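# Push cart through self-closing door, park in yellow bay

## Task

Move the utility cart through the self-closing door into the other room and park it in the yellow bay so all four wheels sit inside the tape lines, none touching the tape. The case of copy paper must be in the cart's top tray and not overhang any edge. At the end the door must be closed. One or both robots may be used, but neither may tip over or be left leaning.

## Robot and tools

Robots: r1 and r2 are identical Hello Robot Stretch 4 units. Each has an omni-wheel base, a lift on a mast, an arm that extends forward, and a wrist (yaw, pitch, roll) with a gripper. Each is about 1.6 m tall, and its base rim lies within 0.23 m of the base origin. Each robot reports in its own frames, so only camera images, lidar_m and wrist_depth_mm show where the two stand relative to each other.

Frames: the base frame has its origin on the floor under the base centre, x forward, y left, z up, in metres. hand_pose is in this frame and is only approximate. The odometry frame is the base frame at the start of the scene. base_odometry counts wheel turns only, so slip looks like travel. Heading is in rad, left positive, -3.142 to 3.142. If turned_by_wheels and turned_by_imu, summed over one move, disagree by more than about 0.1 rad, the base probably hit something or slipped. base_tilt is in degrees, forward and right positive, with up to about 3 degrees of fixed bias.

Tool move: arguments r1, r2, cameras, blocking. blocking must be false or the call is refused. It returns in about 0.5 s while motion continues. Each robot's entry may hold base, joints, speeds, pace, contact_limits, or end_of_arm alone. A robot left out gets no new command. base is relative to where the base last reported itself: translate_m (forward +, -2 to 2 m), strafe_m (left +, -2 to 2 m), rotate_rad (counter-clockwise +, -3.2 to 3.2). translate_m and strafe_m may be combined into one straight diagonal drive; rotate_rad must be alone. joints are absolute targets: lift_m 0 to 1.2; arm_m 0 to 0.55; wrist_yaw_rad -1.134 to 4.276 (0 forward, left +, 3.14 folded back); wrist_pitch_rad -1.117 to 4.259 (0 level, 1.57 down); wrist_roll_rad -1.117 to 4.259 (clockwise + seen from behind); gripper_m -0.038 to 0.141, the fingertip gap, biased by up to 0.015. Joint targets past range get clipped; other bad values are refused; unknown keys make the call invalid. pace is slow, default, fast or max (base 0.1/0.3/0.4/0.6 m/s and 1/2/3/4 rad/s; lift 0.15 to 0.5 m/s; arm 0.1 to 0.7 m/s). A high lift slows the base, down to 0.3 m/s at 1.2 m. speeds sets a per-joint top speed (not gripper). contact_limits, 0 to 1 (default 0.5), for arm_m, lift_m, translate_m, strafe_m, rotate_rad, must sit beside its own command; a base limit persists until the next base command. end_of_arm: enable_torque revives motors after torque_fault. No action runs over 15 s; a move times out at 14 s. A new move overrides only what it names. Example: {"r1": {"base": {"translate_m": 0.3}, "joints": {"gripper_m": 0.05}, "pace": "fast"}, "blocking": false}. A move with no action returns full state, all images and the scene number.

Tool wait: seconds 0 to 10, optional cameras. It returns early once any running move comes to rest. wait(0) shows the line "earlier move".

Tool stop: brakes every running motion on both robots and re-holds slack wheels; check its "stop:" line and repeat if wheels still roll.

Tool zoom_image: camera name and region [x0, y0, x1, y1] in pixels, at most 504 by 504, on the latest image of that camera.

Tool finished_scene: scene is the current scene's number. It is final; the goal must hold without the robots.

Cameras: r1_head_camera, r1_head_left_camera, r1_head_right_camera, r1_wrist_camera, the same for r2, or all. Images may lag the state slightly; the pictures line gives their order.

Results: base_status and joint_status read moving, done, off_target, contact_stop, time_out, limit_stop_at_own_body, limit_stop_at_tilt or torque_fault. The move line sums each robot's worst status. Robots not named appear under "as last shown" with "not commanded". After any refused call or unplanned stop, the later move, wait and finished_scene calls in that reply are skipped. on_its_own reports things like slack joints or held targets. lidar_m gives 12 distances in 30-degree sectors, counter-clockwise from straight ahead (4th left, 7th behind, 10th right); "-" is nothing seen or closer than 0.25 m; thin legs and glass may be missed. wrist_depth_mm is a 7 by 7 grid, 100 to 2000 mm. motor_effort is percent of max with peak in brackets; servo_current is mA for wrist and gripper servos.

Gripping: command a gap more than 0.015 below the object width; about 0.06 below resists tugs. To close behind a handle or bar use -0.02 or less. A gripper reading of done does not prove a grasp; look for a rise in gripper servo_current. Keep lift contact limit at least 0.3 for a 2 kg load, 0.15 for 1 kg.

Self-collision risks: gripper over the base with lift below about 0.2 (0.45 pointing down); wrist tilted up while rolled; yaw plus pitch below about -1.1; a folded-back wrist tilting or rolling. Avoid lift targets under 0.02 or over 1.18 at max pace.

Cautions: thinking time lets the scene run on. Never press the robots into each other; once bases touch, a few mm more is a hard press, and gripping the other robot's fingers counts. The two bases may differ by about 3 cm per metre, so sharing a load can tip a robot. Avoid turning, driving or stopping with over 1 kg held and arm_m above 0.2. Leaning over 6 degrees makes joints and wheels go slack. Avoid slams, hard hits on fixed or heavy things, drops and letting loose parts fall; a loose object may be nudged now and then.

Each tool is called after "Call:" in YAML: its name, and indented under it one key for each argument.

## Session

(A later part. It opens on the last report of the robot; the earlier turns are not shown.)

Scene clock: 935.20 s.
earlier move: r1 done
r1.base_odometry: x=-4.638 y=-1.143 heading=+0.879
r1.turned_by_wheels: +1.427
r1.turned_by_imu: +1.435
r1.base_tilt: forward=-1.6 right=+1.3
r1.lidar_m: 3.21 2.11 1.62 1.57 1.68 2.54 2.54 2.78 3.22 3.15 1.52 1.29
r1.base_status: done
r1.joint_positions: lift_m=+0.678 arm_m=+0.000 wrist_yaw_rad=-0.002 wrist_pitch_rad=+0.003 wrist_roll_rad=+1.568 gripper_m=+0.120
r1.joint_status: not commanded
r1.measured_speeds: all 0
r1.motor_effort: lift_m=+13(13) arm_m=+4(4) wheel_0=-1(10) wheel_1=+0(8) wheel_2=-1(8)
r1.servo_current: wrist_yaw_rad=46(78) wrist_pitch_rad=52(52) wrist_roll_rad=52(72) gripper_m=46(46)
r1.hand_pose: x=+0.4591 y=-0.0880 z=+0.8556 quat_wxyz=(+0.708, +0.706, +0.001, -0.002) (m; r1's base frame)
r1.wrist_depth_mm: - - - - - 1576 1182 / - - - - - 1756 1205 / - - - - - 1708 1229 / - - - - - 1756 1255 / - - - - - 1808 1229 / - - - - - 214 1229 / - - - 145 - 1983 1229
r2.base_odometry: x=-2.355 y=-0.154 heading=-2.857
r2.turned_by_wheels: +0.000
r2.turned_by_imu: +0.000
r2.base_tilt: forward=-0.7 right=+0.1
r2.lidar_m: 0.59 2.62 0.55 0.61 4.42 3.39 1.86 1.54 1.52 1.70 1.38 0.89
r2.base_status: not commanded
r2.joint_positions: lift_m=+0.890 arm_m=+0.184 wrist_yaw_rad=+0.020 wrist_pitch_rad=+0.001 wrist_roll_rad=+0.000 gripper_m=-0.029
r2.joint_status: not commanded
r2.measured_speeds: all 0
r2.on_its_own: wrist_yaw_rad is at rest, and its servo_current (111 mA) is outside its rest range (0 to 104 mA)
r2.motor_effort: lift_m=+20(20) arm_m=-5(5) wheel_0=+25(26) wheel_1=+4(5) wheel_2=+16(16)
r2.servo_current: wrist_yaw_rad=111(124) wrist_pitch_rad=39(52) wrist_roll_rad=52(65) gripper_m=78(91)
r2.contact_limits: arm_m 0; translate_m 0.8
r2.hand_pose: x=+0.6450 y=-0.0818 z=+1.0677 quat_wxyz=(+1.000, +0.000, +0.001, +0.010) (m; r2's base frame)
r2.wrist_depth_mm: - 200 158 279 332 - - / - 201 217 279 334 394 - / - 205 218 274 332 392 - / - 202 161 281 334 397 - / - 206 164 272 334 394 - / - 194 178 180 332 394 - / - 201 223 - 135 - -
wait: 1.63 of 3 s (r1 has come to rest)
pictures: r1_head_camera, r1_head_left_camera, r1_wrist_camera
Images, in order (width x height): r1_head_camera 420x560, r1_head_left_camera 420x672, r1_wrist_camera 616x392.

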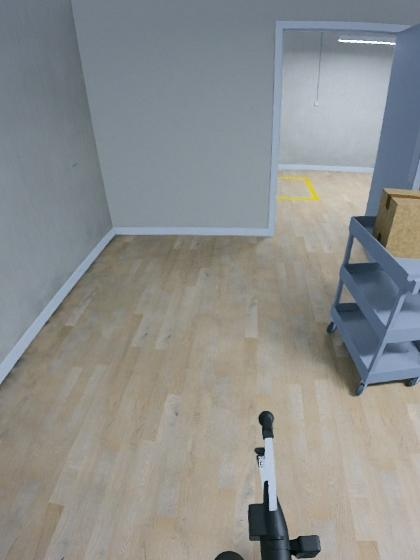

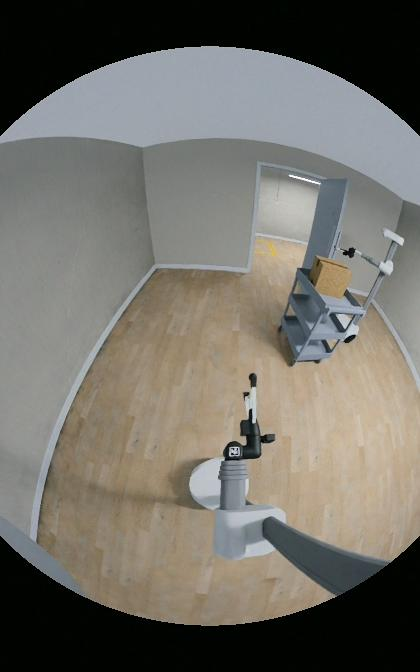

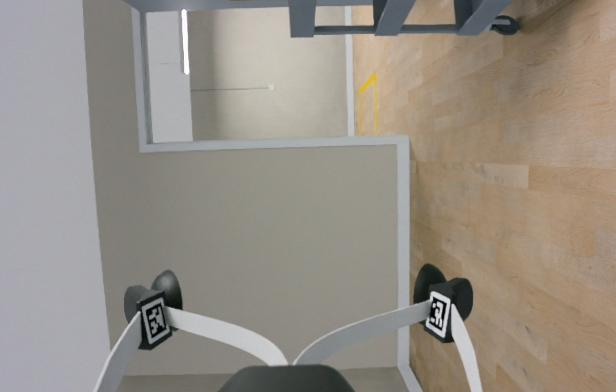

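Call:
move:
  blocking: false
  r1: {"base":{"strafe_m":-0.8}}

Call:
wait:
  seconds: 4
  cameras: ["r1_head_camera","r1_wrist_camera"]

Scene clock: 946.23 s.
move: r1 moving
r1.base_odometry: x=-4.610 y=-1.166 heading=+0.879
r1.turned_by_wheels: +0.000
r1.turned_by_imu: +0.000
r1.base_tilt: forward=-1.6 right=+1.3
r1.lidar_m: 3.18 2.13 1.65 1.62 1.69 2.60 2.55 2.77 3.16 3.10 1.53 1.27
r1.base_status: strafe_m moving
r1.joint_positions: lift_m=+0.678 arm_m=+0.000 wrist_yaw_rad=-0.002 wrist_pitch_rad=+0.003 wrist_roll_rad=+1.568 gripper_m=+0.120
r1.joint_status: not commanded
r1.measured_speeds: translate_m=+0.001 strafe_m=-0.141 rotate_rad=-0.003 lift_m=+0.000 arm_m=+0.000 wrist_yaw_rad=+0.000 wrist_pitch_rad=+0.000 wrist_roll_rad=+0.000
r1.motor_effort: lift_m=+13(13) arm_m=+4(4) wheel_0=+10(10) wheel_1=-10(10) wheel_2=+1(2)
r1.servo_current: wrist_yaw_rad=59(65) wrist_pitch_rad=46(46) wrist_roll_rad=52(65) gripper_m=39(52)
r1.hand_pose: x=+0.4591 y=-0.0880 z=+0.8556 quat_wxyz=(+0.708, +0.706, +0.001, -0.002) (m; r1's base frame)
r1.wrist_depth_mm: - - - - - 1464 1205 / - - - - - 1708 1205 / - - - - - 1756 1182 / - - - - - 1756 1229 / - - - - - 1756 1229 / - - - - - 213 1229 / - - - 145 - 1921 1255
r2.base_odometry: x=-2.355 y=-0.154 heading=-2.857
r2.turned_by_wheels: +0.000
r2.turned_by_imu: +0.000
r2.base_tilt: forward=-0.7 right=+0.0
r2.lidar_m: 0.58 2.66 0.55 0.59 4.44 3.39 1.84 1.51 1.52 1.68 1.39 0.89
r2.base_status: not commanded
r2.joint_positions: lift_m=+0.890 arm_m=+0.184 wrist_yaw_rad=+0.020 wrist_pitch_rad=+0.001 wrist_roll_rad=+0.000 gripper_m=-0.029
r2.joint_status: not commanded
r2.measured_speeds: all 0
r2.motor_effort: lift_m=+20(20) arm_m=-4(5) wheel_0=+25(25) wheel_1=+4(4) wheel_2=+16(16)
r2.servo_current: wrist_yaw_rad=111(124) wrist_pitch_rad=39(46) wrist_roll_rad=39(52) gripper_m=78(91)
r2.contact_limits: arm_m 0; translate_m 0.8
r2.hand_pose: x=+0.6450 y=-0.0818 z=+1.0677 quat_wxyz=(+1.000, +0.000, +0.001, +0.010) (m; r2's base frame)
r2.wrist_depth_mm: - 200 158 281 332 - - / - 201 217 278 332 397 - / - 205 219 273 332 397 - / - 202 162 282 332 394 - / - 205 164 273 329 394 - / - 193 177 180 332 397 - / - 201 223 - 135 - -
pictures: none

Scene clock: 949.73 s.
earlier move: r1 done
r1.base_odometry: x=-4.022 y=-1.654 heading=+0.879
r1.turned_by_wheels: +0.000
r1.turned_by_imu: -0.004
r1.base_tilt: forward=-1.6 right=+1.3
r1.lidar_m: 1.04 3.11 2.42 2.37 2.53 2.69 2.63 2.88 2.40 2.34 2.54 1.12
r1.base_status: done
r1.joint_positions: lift_m=+0.678 arm_m=+0.000 wrist_yaw_rad=-0.002 wrist_pitch_rad=+0.003 wrist_roll_rad=+1.568 gripper_m=+0.120
r1.joint_status: not commanded
r1.measured_speeds: all 0
r1.motor_effort: lift_m=+13(14) arm_m=+4(4) wheel_0=+1(11) wheel_1=+0(11) wheel_2=-1(2)
r1.servo_current: wrist_yaw_rad=59(78) wrist_pitch_rad=46(52) wrist_roll_rad=52(72) gripper_m=46(52)
r1.hand_pose: x=+0.4591 y=-0.0880 z=+0.8556 quat_wxyz=(+0.708, +0.706, +0.001, -0.002) (m; r1's base frame)
r1.wrist_depth_mm: - - - - - 1464 1205 / - - - - - 1661 1098 / - - - 1098 - 904 931 / - - - 1098 - - 891 / - - - 1138 - 891 1138 / - - - - - 213 1255 / - - - 144 - 1983 1281
r2.base_odometry: x=-2.355 y=-0.154 heading=-2.857
r2.turned_by_wheels: +0.000
r2.turned_by_imu: +0.000
r2.base_tilt: forward=-0.7 right=+0.0
r2.lidar_m: 0.57 2.62 0.55 0.58 1.50 3.42 1.84 1.53 1.52 1.68 1.40 0.89
r2.base_status: not commanded
r2.joint_positions: lift_m=+0.890 arm_m=+0.184 wrist_yaw_rad=+0.020 wrist_pitch_rad=+0.001 wrist_roll_rad=+0.000 gripper_m=-0.029
r2.joint_status: not commanded
r2.measured_speeds: all 0
r2.on_its_own: wrist_yaw_rad is at rest, and its servo_current (111 mA) is outside its rest range (0 to 104 mA)
r2.motor_effort: lift_m=+20(20) arm_m=-4(5) wheel_0=+25(26) wheel_1=+4(5) wheel_2=+16(16)
r2.servo_current: wrist_yaw_rad=111(124) wrist_pitch_rad=46(46) wrist_roll_rad=39(65) gripper_m=85(91)
r2.contact_limits: arm_m 0; translate_m 0.8
r2.hand_pose: x=+0.6450 y=-0.0818 z=+1.0677 quat_wxyz=(+1.000, +0.000, +0.001, +0.010) (m; r2's base frame)
r2.wrist_depth_mm: - 200 158 281 334 - - / - 201 217 281 332 394 - / - 205 218 272 332 394 - / - 202 161 281 332 397 - / - 206 164 273 334 394 - / - 193 177 180 332 397 - / - 200 222 - 135 - -
wait: 3.50 of 4 s (r1 has come to rest)
pictures: r1_head_camera, r1_wrist_camera
Images, in order (width x height): r1_head_camera 420x560, r1_wrist_camera 616x392.

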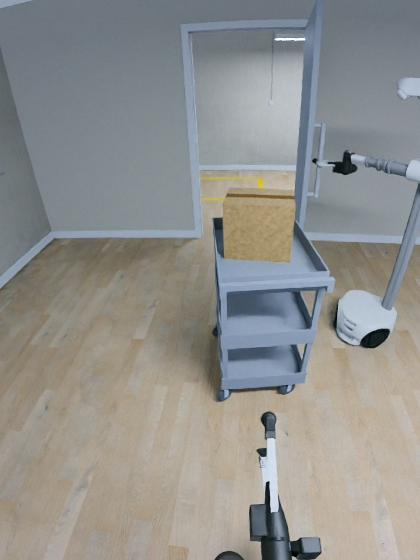

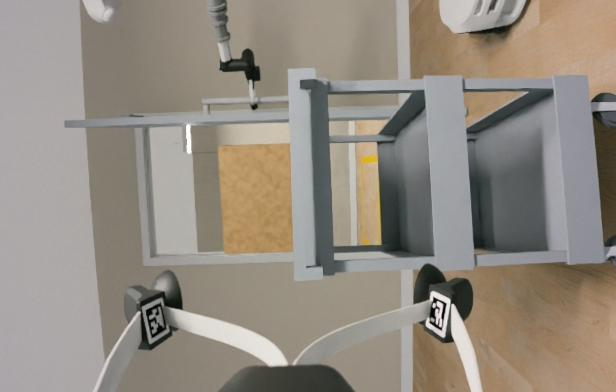

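Call:
move:
  blocking: false
  r1: {"base":{"rotate_rad":0.13}}

Call:
wait:
  seconds: 1

Call:
move:
  blocking: false
  r1: {"base":{"strafe_m":-0.26,"translate_m":0.4}}

Call:
wait:
  seconds: 3.5
  cameras: ["r1_head_camera","r1_wrist_camera"]

Scene clock: 966.63 s.
move: r1 moving
r1.base_odometry: x=-4.022 y=-1.654 heading=+1.008
r1.turned_by_wheels: +0.130
r1.turned_by_imu: +0.130
r1.base_tilt: forward=-1.6 right=+1.3
r1.lidar_m: 1.03 2.86 2.40 2.39 2.65 2.62 2.62 2.83 2.37 2.35 2.69 1.04
r1.base_status: rotate_rad moving
r1.joint_positions: lift_m=+0.678 arm_m=+0.000 wrist_yaw_rad=-0.002 wrist_pitch_rad=+0.003 wrist_roll_rad=+1.568 gripper_m=+0.120
r1.joint_status: not commanded
r1.measured_speeds: translate_m=-0.001 strafe_m=+0.000 rotate_rad=+0.051 lift_m=+0.000 arm_m=+0.000 wrist_yaw_rad=+0.003 wrist_pitch_rad=+0.000 wrist_roll_rad=+0.000
r1.motor_effort: lift_m=+13(14) arm_m=+4(4) wheel_0=-1(7) wheel_1=-1(8) wheel_2=+0(6)
r1.servo_current: wrist_yaw_rad=59(59) wrist_pitch_rad=33(52) wrist_roll_rad=59(59) gripper_m=39(46)
r1.hand_pose: x=+0.4591 y=-0.0879 z=+0.8556 quat_wxyz=(+0.708, +0.706, +0.001, -0.002) (m; r1's base frame)
r1.wrist_depth_mm: - - - - - 1397 - / - - - 1042 - 854 - / - - 1098 1060 - 866 - / - - - - - 1499 1255 / - - - - - 1756 1255 / - - - - - 213 1229 / - - - 145 - 1863 1229
r2.base_odometry: x=-2.355 y=-0.154 heading=-2.857
r2.turned_by_wheels: +0.000
r2.turned_by_imu: +0.000
r2.base_tilt: forward=-0.6 right=+0.0
r2.lidar_m: 0.57 2.65 0.56 0.59 1.57 3.39 1.84 1.55 1.50 1.71 1.42 0.88
r2.base_status: not commanded
r2.joint_positions: lift_m=+0.890 arm_m=+0.184 wrist_yaw_rad=+0.020 wrist_pitch_rad=+0.001 wrist_roll_rad=+0.000 gripper_m=-0.029
r2.joint_status: not commanded
r2.measured_speeds: all 0
r2.motor_effort: lift_m=+20(20) arm_m=-4(4) wheel_0=+25(26) wheel_1=+4(4) wheel_2=+16(16)
r2.servo_current: wrist_yaw_rad=111(117) wrist_pitch_rad=39(52) wrist_roll_rad=52(59) gripper_m=91(91)
r2.contact_limits: arm_m 0; translate_m 0.8
r2.hand_pose: x=+0.6450 y=-0.0818 z=+1.0677 quat_wxyz=(+1.000, +0.000, +0.001, +0.010) (m; r2's base frame)
r2.wrist_depth_mm: - 200 158 279 332 - - / - 201 217 281 334 397 - / - 205 217 272 332 394 - / - 202 161 281 332 394 - / - 206 164 272 334 394 - / - 194 177 181 332 394 - / - 201 223 - 135 - -
pictures: none

Scene clock: 966.93 s.
earlier move: r1 done
r1.base_odometry: x=-4.022 y=-1.654 heading=+1.008
r1.turned_by_wheels: +0.000
r1.turned_by_imu: +0.000
r1.base_tilt: forward=-1.6 right=+1.3
r1.lidar_m: 1.02 2.84 2.39 2.38 2.70 2.63 2.62 2.80 2.37 2.35 2.67 1.05
r1.base_status: done
r1.joint_positions: lift_m=+0.678 arm_m=+0.000 wrist_yaw_rad=-0.002 wrist_pitch_rad=+0.003 wrist_roll_rad=+1.568 gripper_m=+0.120
r1.joint_status: not commanded
r1.measured_speeds: all 0
r1.motor_effort: lift_m=+13(14) arm_m=+4(4) wheel_0=-3(7) wheel_1=-1(8) wheel_2=-1(6)
r1.servo_current: wrist_yaw_rad=59(72) wrist_pitch_rad=46(52) wrist_roll_rad=39(59) gripper_m=39(46)
r1.hand_pose: x=+0.4591 y=-0.0879 z=+0.8556 quat_wxyz=(+0.708, +0.706, +0.001, -0.002) (m; r1's base frame)
r1.wrist_depth_mm: - - - 1808 - 1499 - / - - - 1060 - 854 - / - - 1098 1078 - 854 - / - - - - - 1537 1160 / - - - - - 1808 1255 / - - - - - 213 1205 / - - - 145 - 1921 1281
r2.base_odometry: x=-2.355 y=-0.154 heading=-2.857
r2.turned_by_wheels: +0.000
r2.turned_by_imu: +0.000
r2.base_tilt: forward=-0.7 right=+0.0
r2.lidar_m: 0.55 2.65 0.55 0.61 1.55 3.41 1.85 1.54 1.52 1.71 1.39 0.89
r2.base_status: not commanded
r2.joint_positions: lift_m=+0.890 arm_m=+0.184 wrist_yaw_rad=+0.020 wrist_pitch_rad=+0.001 wrist_roll_rad=+0.000 gripper_m=-0.029
r2.joint_status: not commanded
r2.measured_speeds: all 0
r2.motor_effort: lift_m=+20(20) arm_m=-4(4) wheel_0=+25(26) wheel_1=+4(4) wheel_2=+16(16)
r2.servo_current: wrist_yaw_rad=98(124) wrist_pitch_rad=46(52) wrist_roll_rad=52(59) gripper_m=91(91)
r2.contact_limits: arm_m 0; translate_m 0.8
r2.hand_pose: x=+0.6450 y=-0.0818 z=+1.0677 quat_wxyz=(+1.000, +0.000, +0.001, +0.010) (m; r2's base frame)
r2.wrist_depth_mm: - 200 158 281 332 - - / - 201 218 279 334 394 - / - 206 218 272 332 394 - / - 202 162 282 332 394 - / - 205 164 273 332 394 - / - 193 177 180 332 394 - / - 201 222 - 135 - -
wait: 0.30 of 1 s (r1 has come to rest)
pictures: none

Scene clock: 967.43 s.
move: r1 moving
r1.base_odometry: x=-3.990 y=-1.639 heading=+1.008
r1.turned_by_wheels: +0.000
r1.turned_by_imu: +0.000
r1.base_tilt: forward=-1.6 right=+1.2
r1.lidar_m: 1.00 2.87 2.41 2.39 2.68 2.65 2.66 2.80 2.37 2.35 2.65 1.02
r1.base_status: translate_m moving; strafe_m moving
r1.joint_positions: lift_m=+0.678 arm_m=+0.000 wrist_yaw_rad=-0.002 wrist_pitch_rad=+0.003 wrist_roll_rad=+1.568 gripper_m=+0.120
r1.joint_status: not commanded
r1.measured_speeds: translate_m=+0.114 strafe_m=-0.075 rotate_rad=-0.005 lift_m=+0.000 arm_m=+0.000 wrist_yaw_rad=+0.000 wrist_pitch_rad=+0.000 wrist_roll_rad=+0.000
r1.motor_effort: lift_m=+13(14) arm_m=+4(4) wheel_0=+10(10) wheel_1=-4(4) wheel_2=-8(9)
r1.servo_current: wrist_yaw_rad=65(65) wrist_pitch_rad=52(52) wrist_roll_rad=39(59) gripper_m=46(46)
r1.hand_pose: x=+0.4591 y=-0.0879 z=+0.8556 quat_wxyz=(+0.708, +0.706, +0.001, -0.002) (m; r1's base frame)
r1.wrist_depth_mm: - - - - - 831 - / - - - 1008 - 831 - / - - 1060 1060 - 831 - / - - - - - 1464 1205 / - - - - - 1708 1229 / - - - - - 213 1255 / - - - 145 - 1921 1229
r2: as last shown
r2.lidar_m: 0.57 2.62 0.55 0.63 1.54 3.40 1.83 1.52 1.52 1.65 1.41 0.89
r2.motor_effort: lift_m=+20(20) arm_m=-4(5) wheel_0=+25(26) wheel_1=+4(4) wheel_2=+16(16)
r2.servo_current: wrist_yaw_rad=111(124) wrist_pitch_rad=46(46) wrist_roll_rad=52(59) gripper_m=78(91)
r2.contact_limits: arm_m 0; translate_m 0.8
r2.wrist_depth_mm: - 200 158 281 330 - - / - 201 218 281 332 394 - / - 205 217 273 334 392 - / - 201 161 281 332 397 - / - 206 164 273 332 394 - / - 193 177 180 332 397 - / - 201 223 - 135 - -
pictures: none

Scene clock: 969.90 s.
earlier move: r1 done
r1.base_odometry: x=-3.588 y=-1.454 heading=+1.008
r1.turned_by_wheels: +0.000
r1.turned_by_imu: -0.001
r1.base_tilt: forward=-1.6 right=+1.2
r1.lidar_m: 0.61 3.03 2.54 2.53 2.90 3.08 3.08 2.61 2.20 2.20 1.32 0.62
r1.base_status: done
r1.joint_positions: lift_m=+0.678 arm_m=+0.000 wrist_yaw_rad=-0.002 wrist_pitch_rad=+0.003 wrist_roll_rad=+1.568 gripper_m=+0.120
r1.joint_status: not commanded
r1.measured_speeds: all 0
r1.motor_effort: lift_m=+13(14) arm_m=+4(4) wheel_0=+1(11) wheel_1=-3(6) wheel_2=+0(10)
r1.servo_current: wrist_yaw_rad=46(78) wrist_pitch_rad=46(52) wrist_roll_rad=46(72) gripper_m=52(52)
r1.hand_pose: x=+0.4591 y=-0.0879 z=+0.8556 quat_wxyz=(+0.708, +0.706, +0.001, -0.002) (m; r1's base frame)
r1.wrist_depth_mm: - - - - - 1576 1205 / - - - 442 462 466 449 / - - 798 445 - - - / - - 661 449 - - - / - - 691 683 - - - / - - 707 404 211 198 - / - - - 145 - 1808 -
r2.base_odometry: x=-2.355 y=-0.154 heading=-2.857
r2.turned_by_wheels: +0.000
r2.turned_by_imu: +0.000
r2.base_tilt: forward=-0.7 right=+0.0
r2.lidar_m: 0.57 2.64 0.53 0.61 1.18 3.37 1.84 1.52 1.52 1.68 1.40 0.90
r2.base_status: not commanded
r2.joint_positions: lift_m=+0.890 arm_m=+0.184 wrist_yaw_rad=+0.020 wrist_pitch_rad=+0.001 wrist_roll_rad=+0.000 gripper_m=-0.029
r2.joint_status: not commanded
r2.measured_speeds: all 0
r2.on_its_own: wrist_yaw_rad is at rest, and its servo_current (117 mA) is outside its rest range (0 to 104 mA)
r2.motor_effort: lift_m=+20(20) arm_m=-5(5) wheel_0=+25(26) wheel_1=+4(5) wheel_2=+16(17)
r2.servo_current: wrist_yaw_rad=117(124) wrist_pitch_rad=39(52) wrist_roll_rad=39(65) gripper_m=85(91)
r2.contact_limits: arm_m 0; translate_m 0.8
r2.hand_pose: x=+0.6450 y=-0.0818 z=+1.0677 quat_wxyz=(+1.000, +0.000, +0.001, +0.010) (m; r2's base frame)
r2.wrist_depth_mm: - 200 158 279 332 - - / - 200 217 279 332 392 - / - 206 218 273 330 394 - / - 202 161 279 334 394 - / - 206 164 274 334 394 - / - 195 177 180 330 394 - / - 200 223 - 135 - -
wait: 2.47 of 3.5 s (r1 has come to rest)
pictures: r1_head_camera, r1_wrist_camera
Images, in order (width x height): r1_head_camera 420x560, r1_wrist_camera 616x392.

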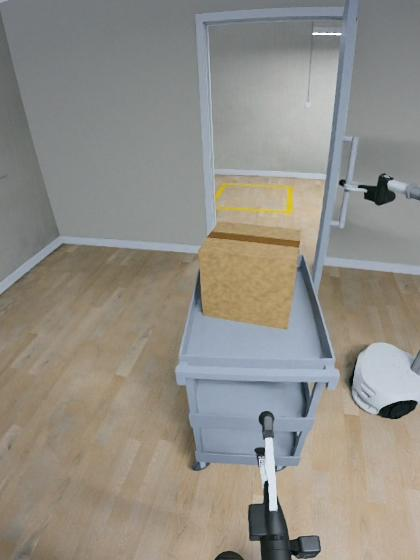

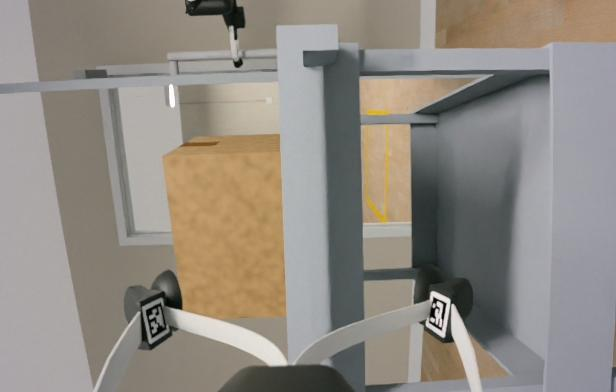

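Call:
move:
  blocking: false
  r1: {"base":{"translate_m":0.255,"strafe_m":0.06},"pace":"slow"}

Call:
wait:
  seconds: 4
  cameras: ["r1_head_camera","r1_wrist_camera"]

Scene clock: 980.90 s.
move: r1 moving
r1.base_odometry: x=-3.584 y=-1.442 heading=+1.009
r1.turned_by_wheels: +0.000
r1.turned_by_imu: +0.000
r1.base_tilt: forward=-1.5 right=+1.3
r1.lidar_m: 0.60 3.04 2.55 2.54 2.89 3.08 3.09 2.64 2.21 2.19 1.33 0.61
r1.base_status: translate_m moving; strafe_m moving
r1.joint_positions: lift_m=+0.678 arm_m=+0.000 wrist_yaw_rad=-0.002 wrist_pitch_rad=+0.003 wrist_roll_rad=+1.568 gripper_m=+0.120
r1.joint_status: not commanded
r1.measured_speeds: translate_m=+0.048 strafe_m=+0.011 rotate_rad=+0.002 lift_m=+0.000 arm_m=+0.000 wrist_yaw_rad=+0.000 wrist_pitch_rad=+0.000 wrist_roll_rad=+0.000
r1.motor_effort: lift_m=+13(14) arm_m=+4(4) wheel_0=+6(6) wheel_1=+6(6) wheel_2=-6(7)
r1.servo_current: wrist_yaw_rad=59(72) wrist_pitch_rad=46(46) wrist_roll_rad=52(65) gripper_m=39(46)
r1.hand_pose: x=+0.4591 y=-0.0879 z=+0.8556 quat_wxyz=(+0.708, +0.706, +0.001, -0.002) (m; r1's base frame)
r1.wrist_depth_mm: - - - - - 1708 1182 / - - - 433 - 442 - / - - 759 436 - - - / - - 647 382 - - - / - - 676 668 - - - / - - 707 389 211 196 - / - - - 144 - 1756 -
r2.base_odometry: x=-2.355 y=-0.154 heading=-2.857
r2.turned_by_wheels: +0.000
r2.turned_by_imu: +0.000
r2.base_tilt: forward=-0.7 right=+0.0
r2.lidar_m: 0.59 2.62 0.56 0.60 1.18 3.37 1.82 1.53 1.51 1.66 1.41 0.88
r2.base_status: not commanded
r2.joint_positions: lift_m=+0.890 arm_m=+0.184 wrist_yaw_rad=+0.020 wrist_pitch_rad=+0.001 wrist_roll_rad=+0.000 gripper_m=-0.029
r2.joint_status: not commanded
r2.measured_speeds: all 0
r2.motor_effort: lift_m=+20(20) arm_m=-4(4) wheel_0=+25(25) wheel_1=+4(4) wheel_2=+16(16)
r2.servo_current: wrist_yaw_rad=111(124) wrist_pitch_rad=39(46) wrist_roll_rad=39(52) gripper_m=78(85)
r2.contact_limits: arm_m 0; translate_m 0.8
r2.hand_pose: x=+0.6450 y=-0.0818 z=+1.0677 quat_wxyz=(+1.000, +0.000, +0.001, +0.010) (m; r2's base frame)
r2.wrist_depth_mm: - 200 158 279 330 - - / - 201 218 281 330 394 - / - 206 217 274 332 394 - / - 202 161 281 332 397 - / - 205 164 274 336 392 - / - 194 177 180 334 397 - / - 200 223 - 135 - -
pictures: none

Scene clock: 984.27 s.
earlier move: r1 done
r1.base_odometry: x=-3.503 y=-1.206 heading=+1.009
r1.turned_by_wheels: +0.000
r1.turned_by_imu: +0.000
r1.base_tilt: forward=-1.6 right=+1.3
r1.lidar_m: 0.36 2.80 2.43 2.42 2.75 3.31 3.31 2.76 2.31 2.30 0.55 0.41
r1.base_status: done
r1.joint_positions: lift_m=+0.678 arm_m=+0.000 wrist_yaw_rad=-0.002 wrist_pitch_rad=+0.003 wrist_roll_rad=+1.568 gripper_m=+0.120
r1.joint_status: not commanded
r1.measured_speeds: all 0
r1.motor_effort: lift_m=+13(14) arm_m=+4(4) wheel_0=+3(7) wheel_1=+4(8) wheel_2=-5(7)
r1.servo_current: wrist_yaw_rad=52(72) wrist_pitch_rad=46(52) wrist_roll_rad=52(72) gripper_m=39(46)
r1.hand_pose: x=+0.4591 y=-0.0879 z=+0.8556 quat_wxyz=(+0.708, +0.706, +0.001, -0.002) (m; r1's base frame)
r1.wrist_depth_mm: - - - 206 207 1661 - / - 1138 402 207 207 - - / - 407 410 207 209 - - / - 424 424 - 211 - - / - 442 445 211 211 - - / - 213 452 211 211 191 - / - - - 138 213 1576 -
r2.base_odometry: x=-2.355 y=-0.154 heading=-2.857
r2.turned_by_wheels: +0.000
r2.turned_by_imu: +0.000
r2.base_tilt: forward=-0.7 right=+0.0
r2.lidar_m: 0.54 2.63 0.55 0.61 1.13 3.38 1.82 1.54 1.53 1.66 1.42 0.92
r2.base_status: not commanded
r2.joint_positions: lift_m=+0.890 arm_m=+0.184 wrist_yaw_rad=+0.020 wrist_pitch_rad=+0.001 wrist_roll_rad=+0.000 gripper_m=-0.029
r2.joint_status: not commanded
r2.measured_speeds: all 0
r2.motor_effort: lift_m=+20(20) arm_m=-4(5) wheel_0=+26(26) wheel_1=+4(4) wheel_2=+16(16)
r2.servo_current: wrist_yaw_rad=104(124) wrist_pitch_rad=46(46) wrist_roll_rad=52(59) gripper_m=85(91)
r2.contact_limits: arm_m 0; translate_m 0.8
r2.hand_pose: x=+0.6450 y=-0.0818 z=+1.0677 quat_wxyz=(+1.000, +0.000, +0.001, +0.010) (m; r2's base frame)
r2.wrist_depth_mm: - 200 158 281 332 - - / - 200 218 281 332 392 - / - 206 217 273 332 392 - / - 202 161 279 330 394 - / - 206 164 274 332 397 - / - 193 177 180 332 394 - / - 201 222 - 135 - -
wait: 3.37 of 4 s (r1 has come to rest)
pictures: r1_head_camera, r1_wrist_camera
Images, in order (width x height): r1_head_camera 420x560, r1_wrist_camera 616x392.

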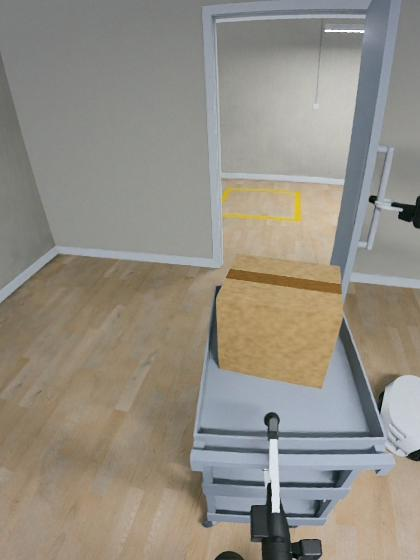

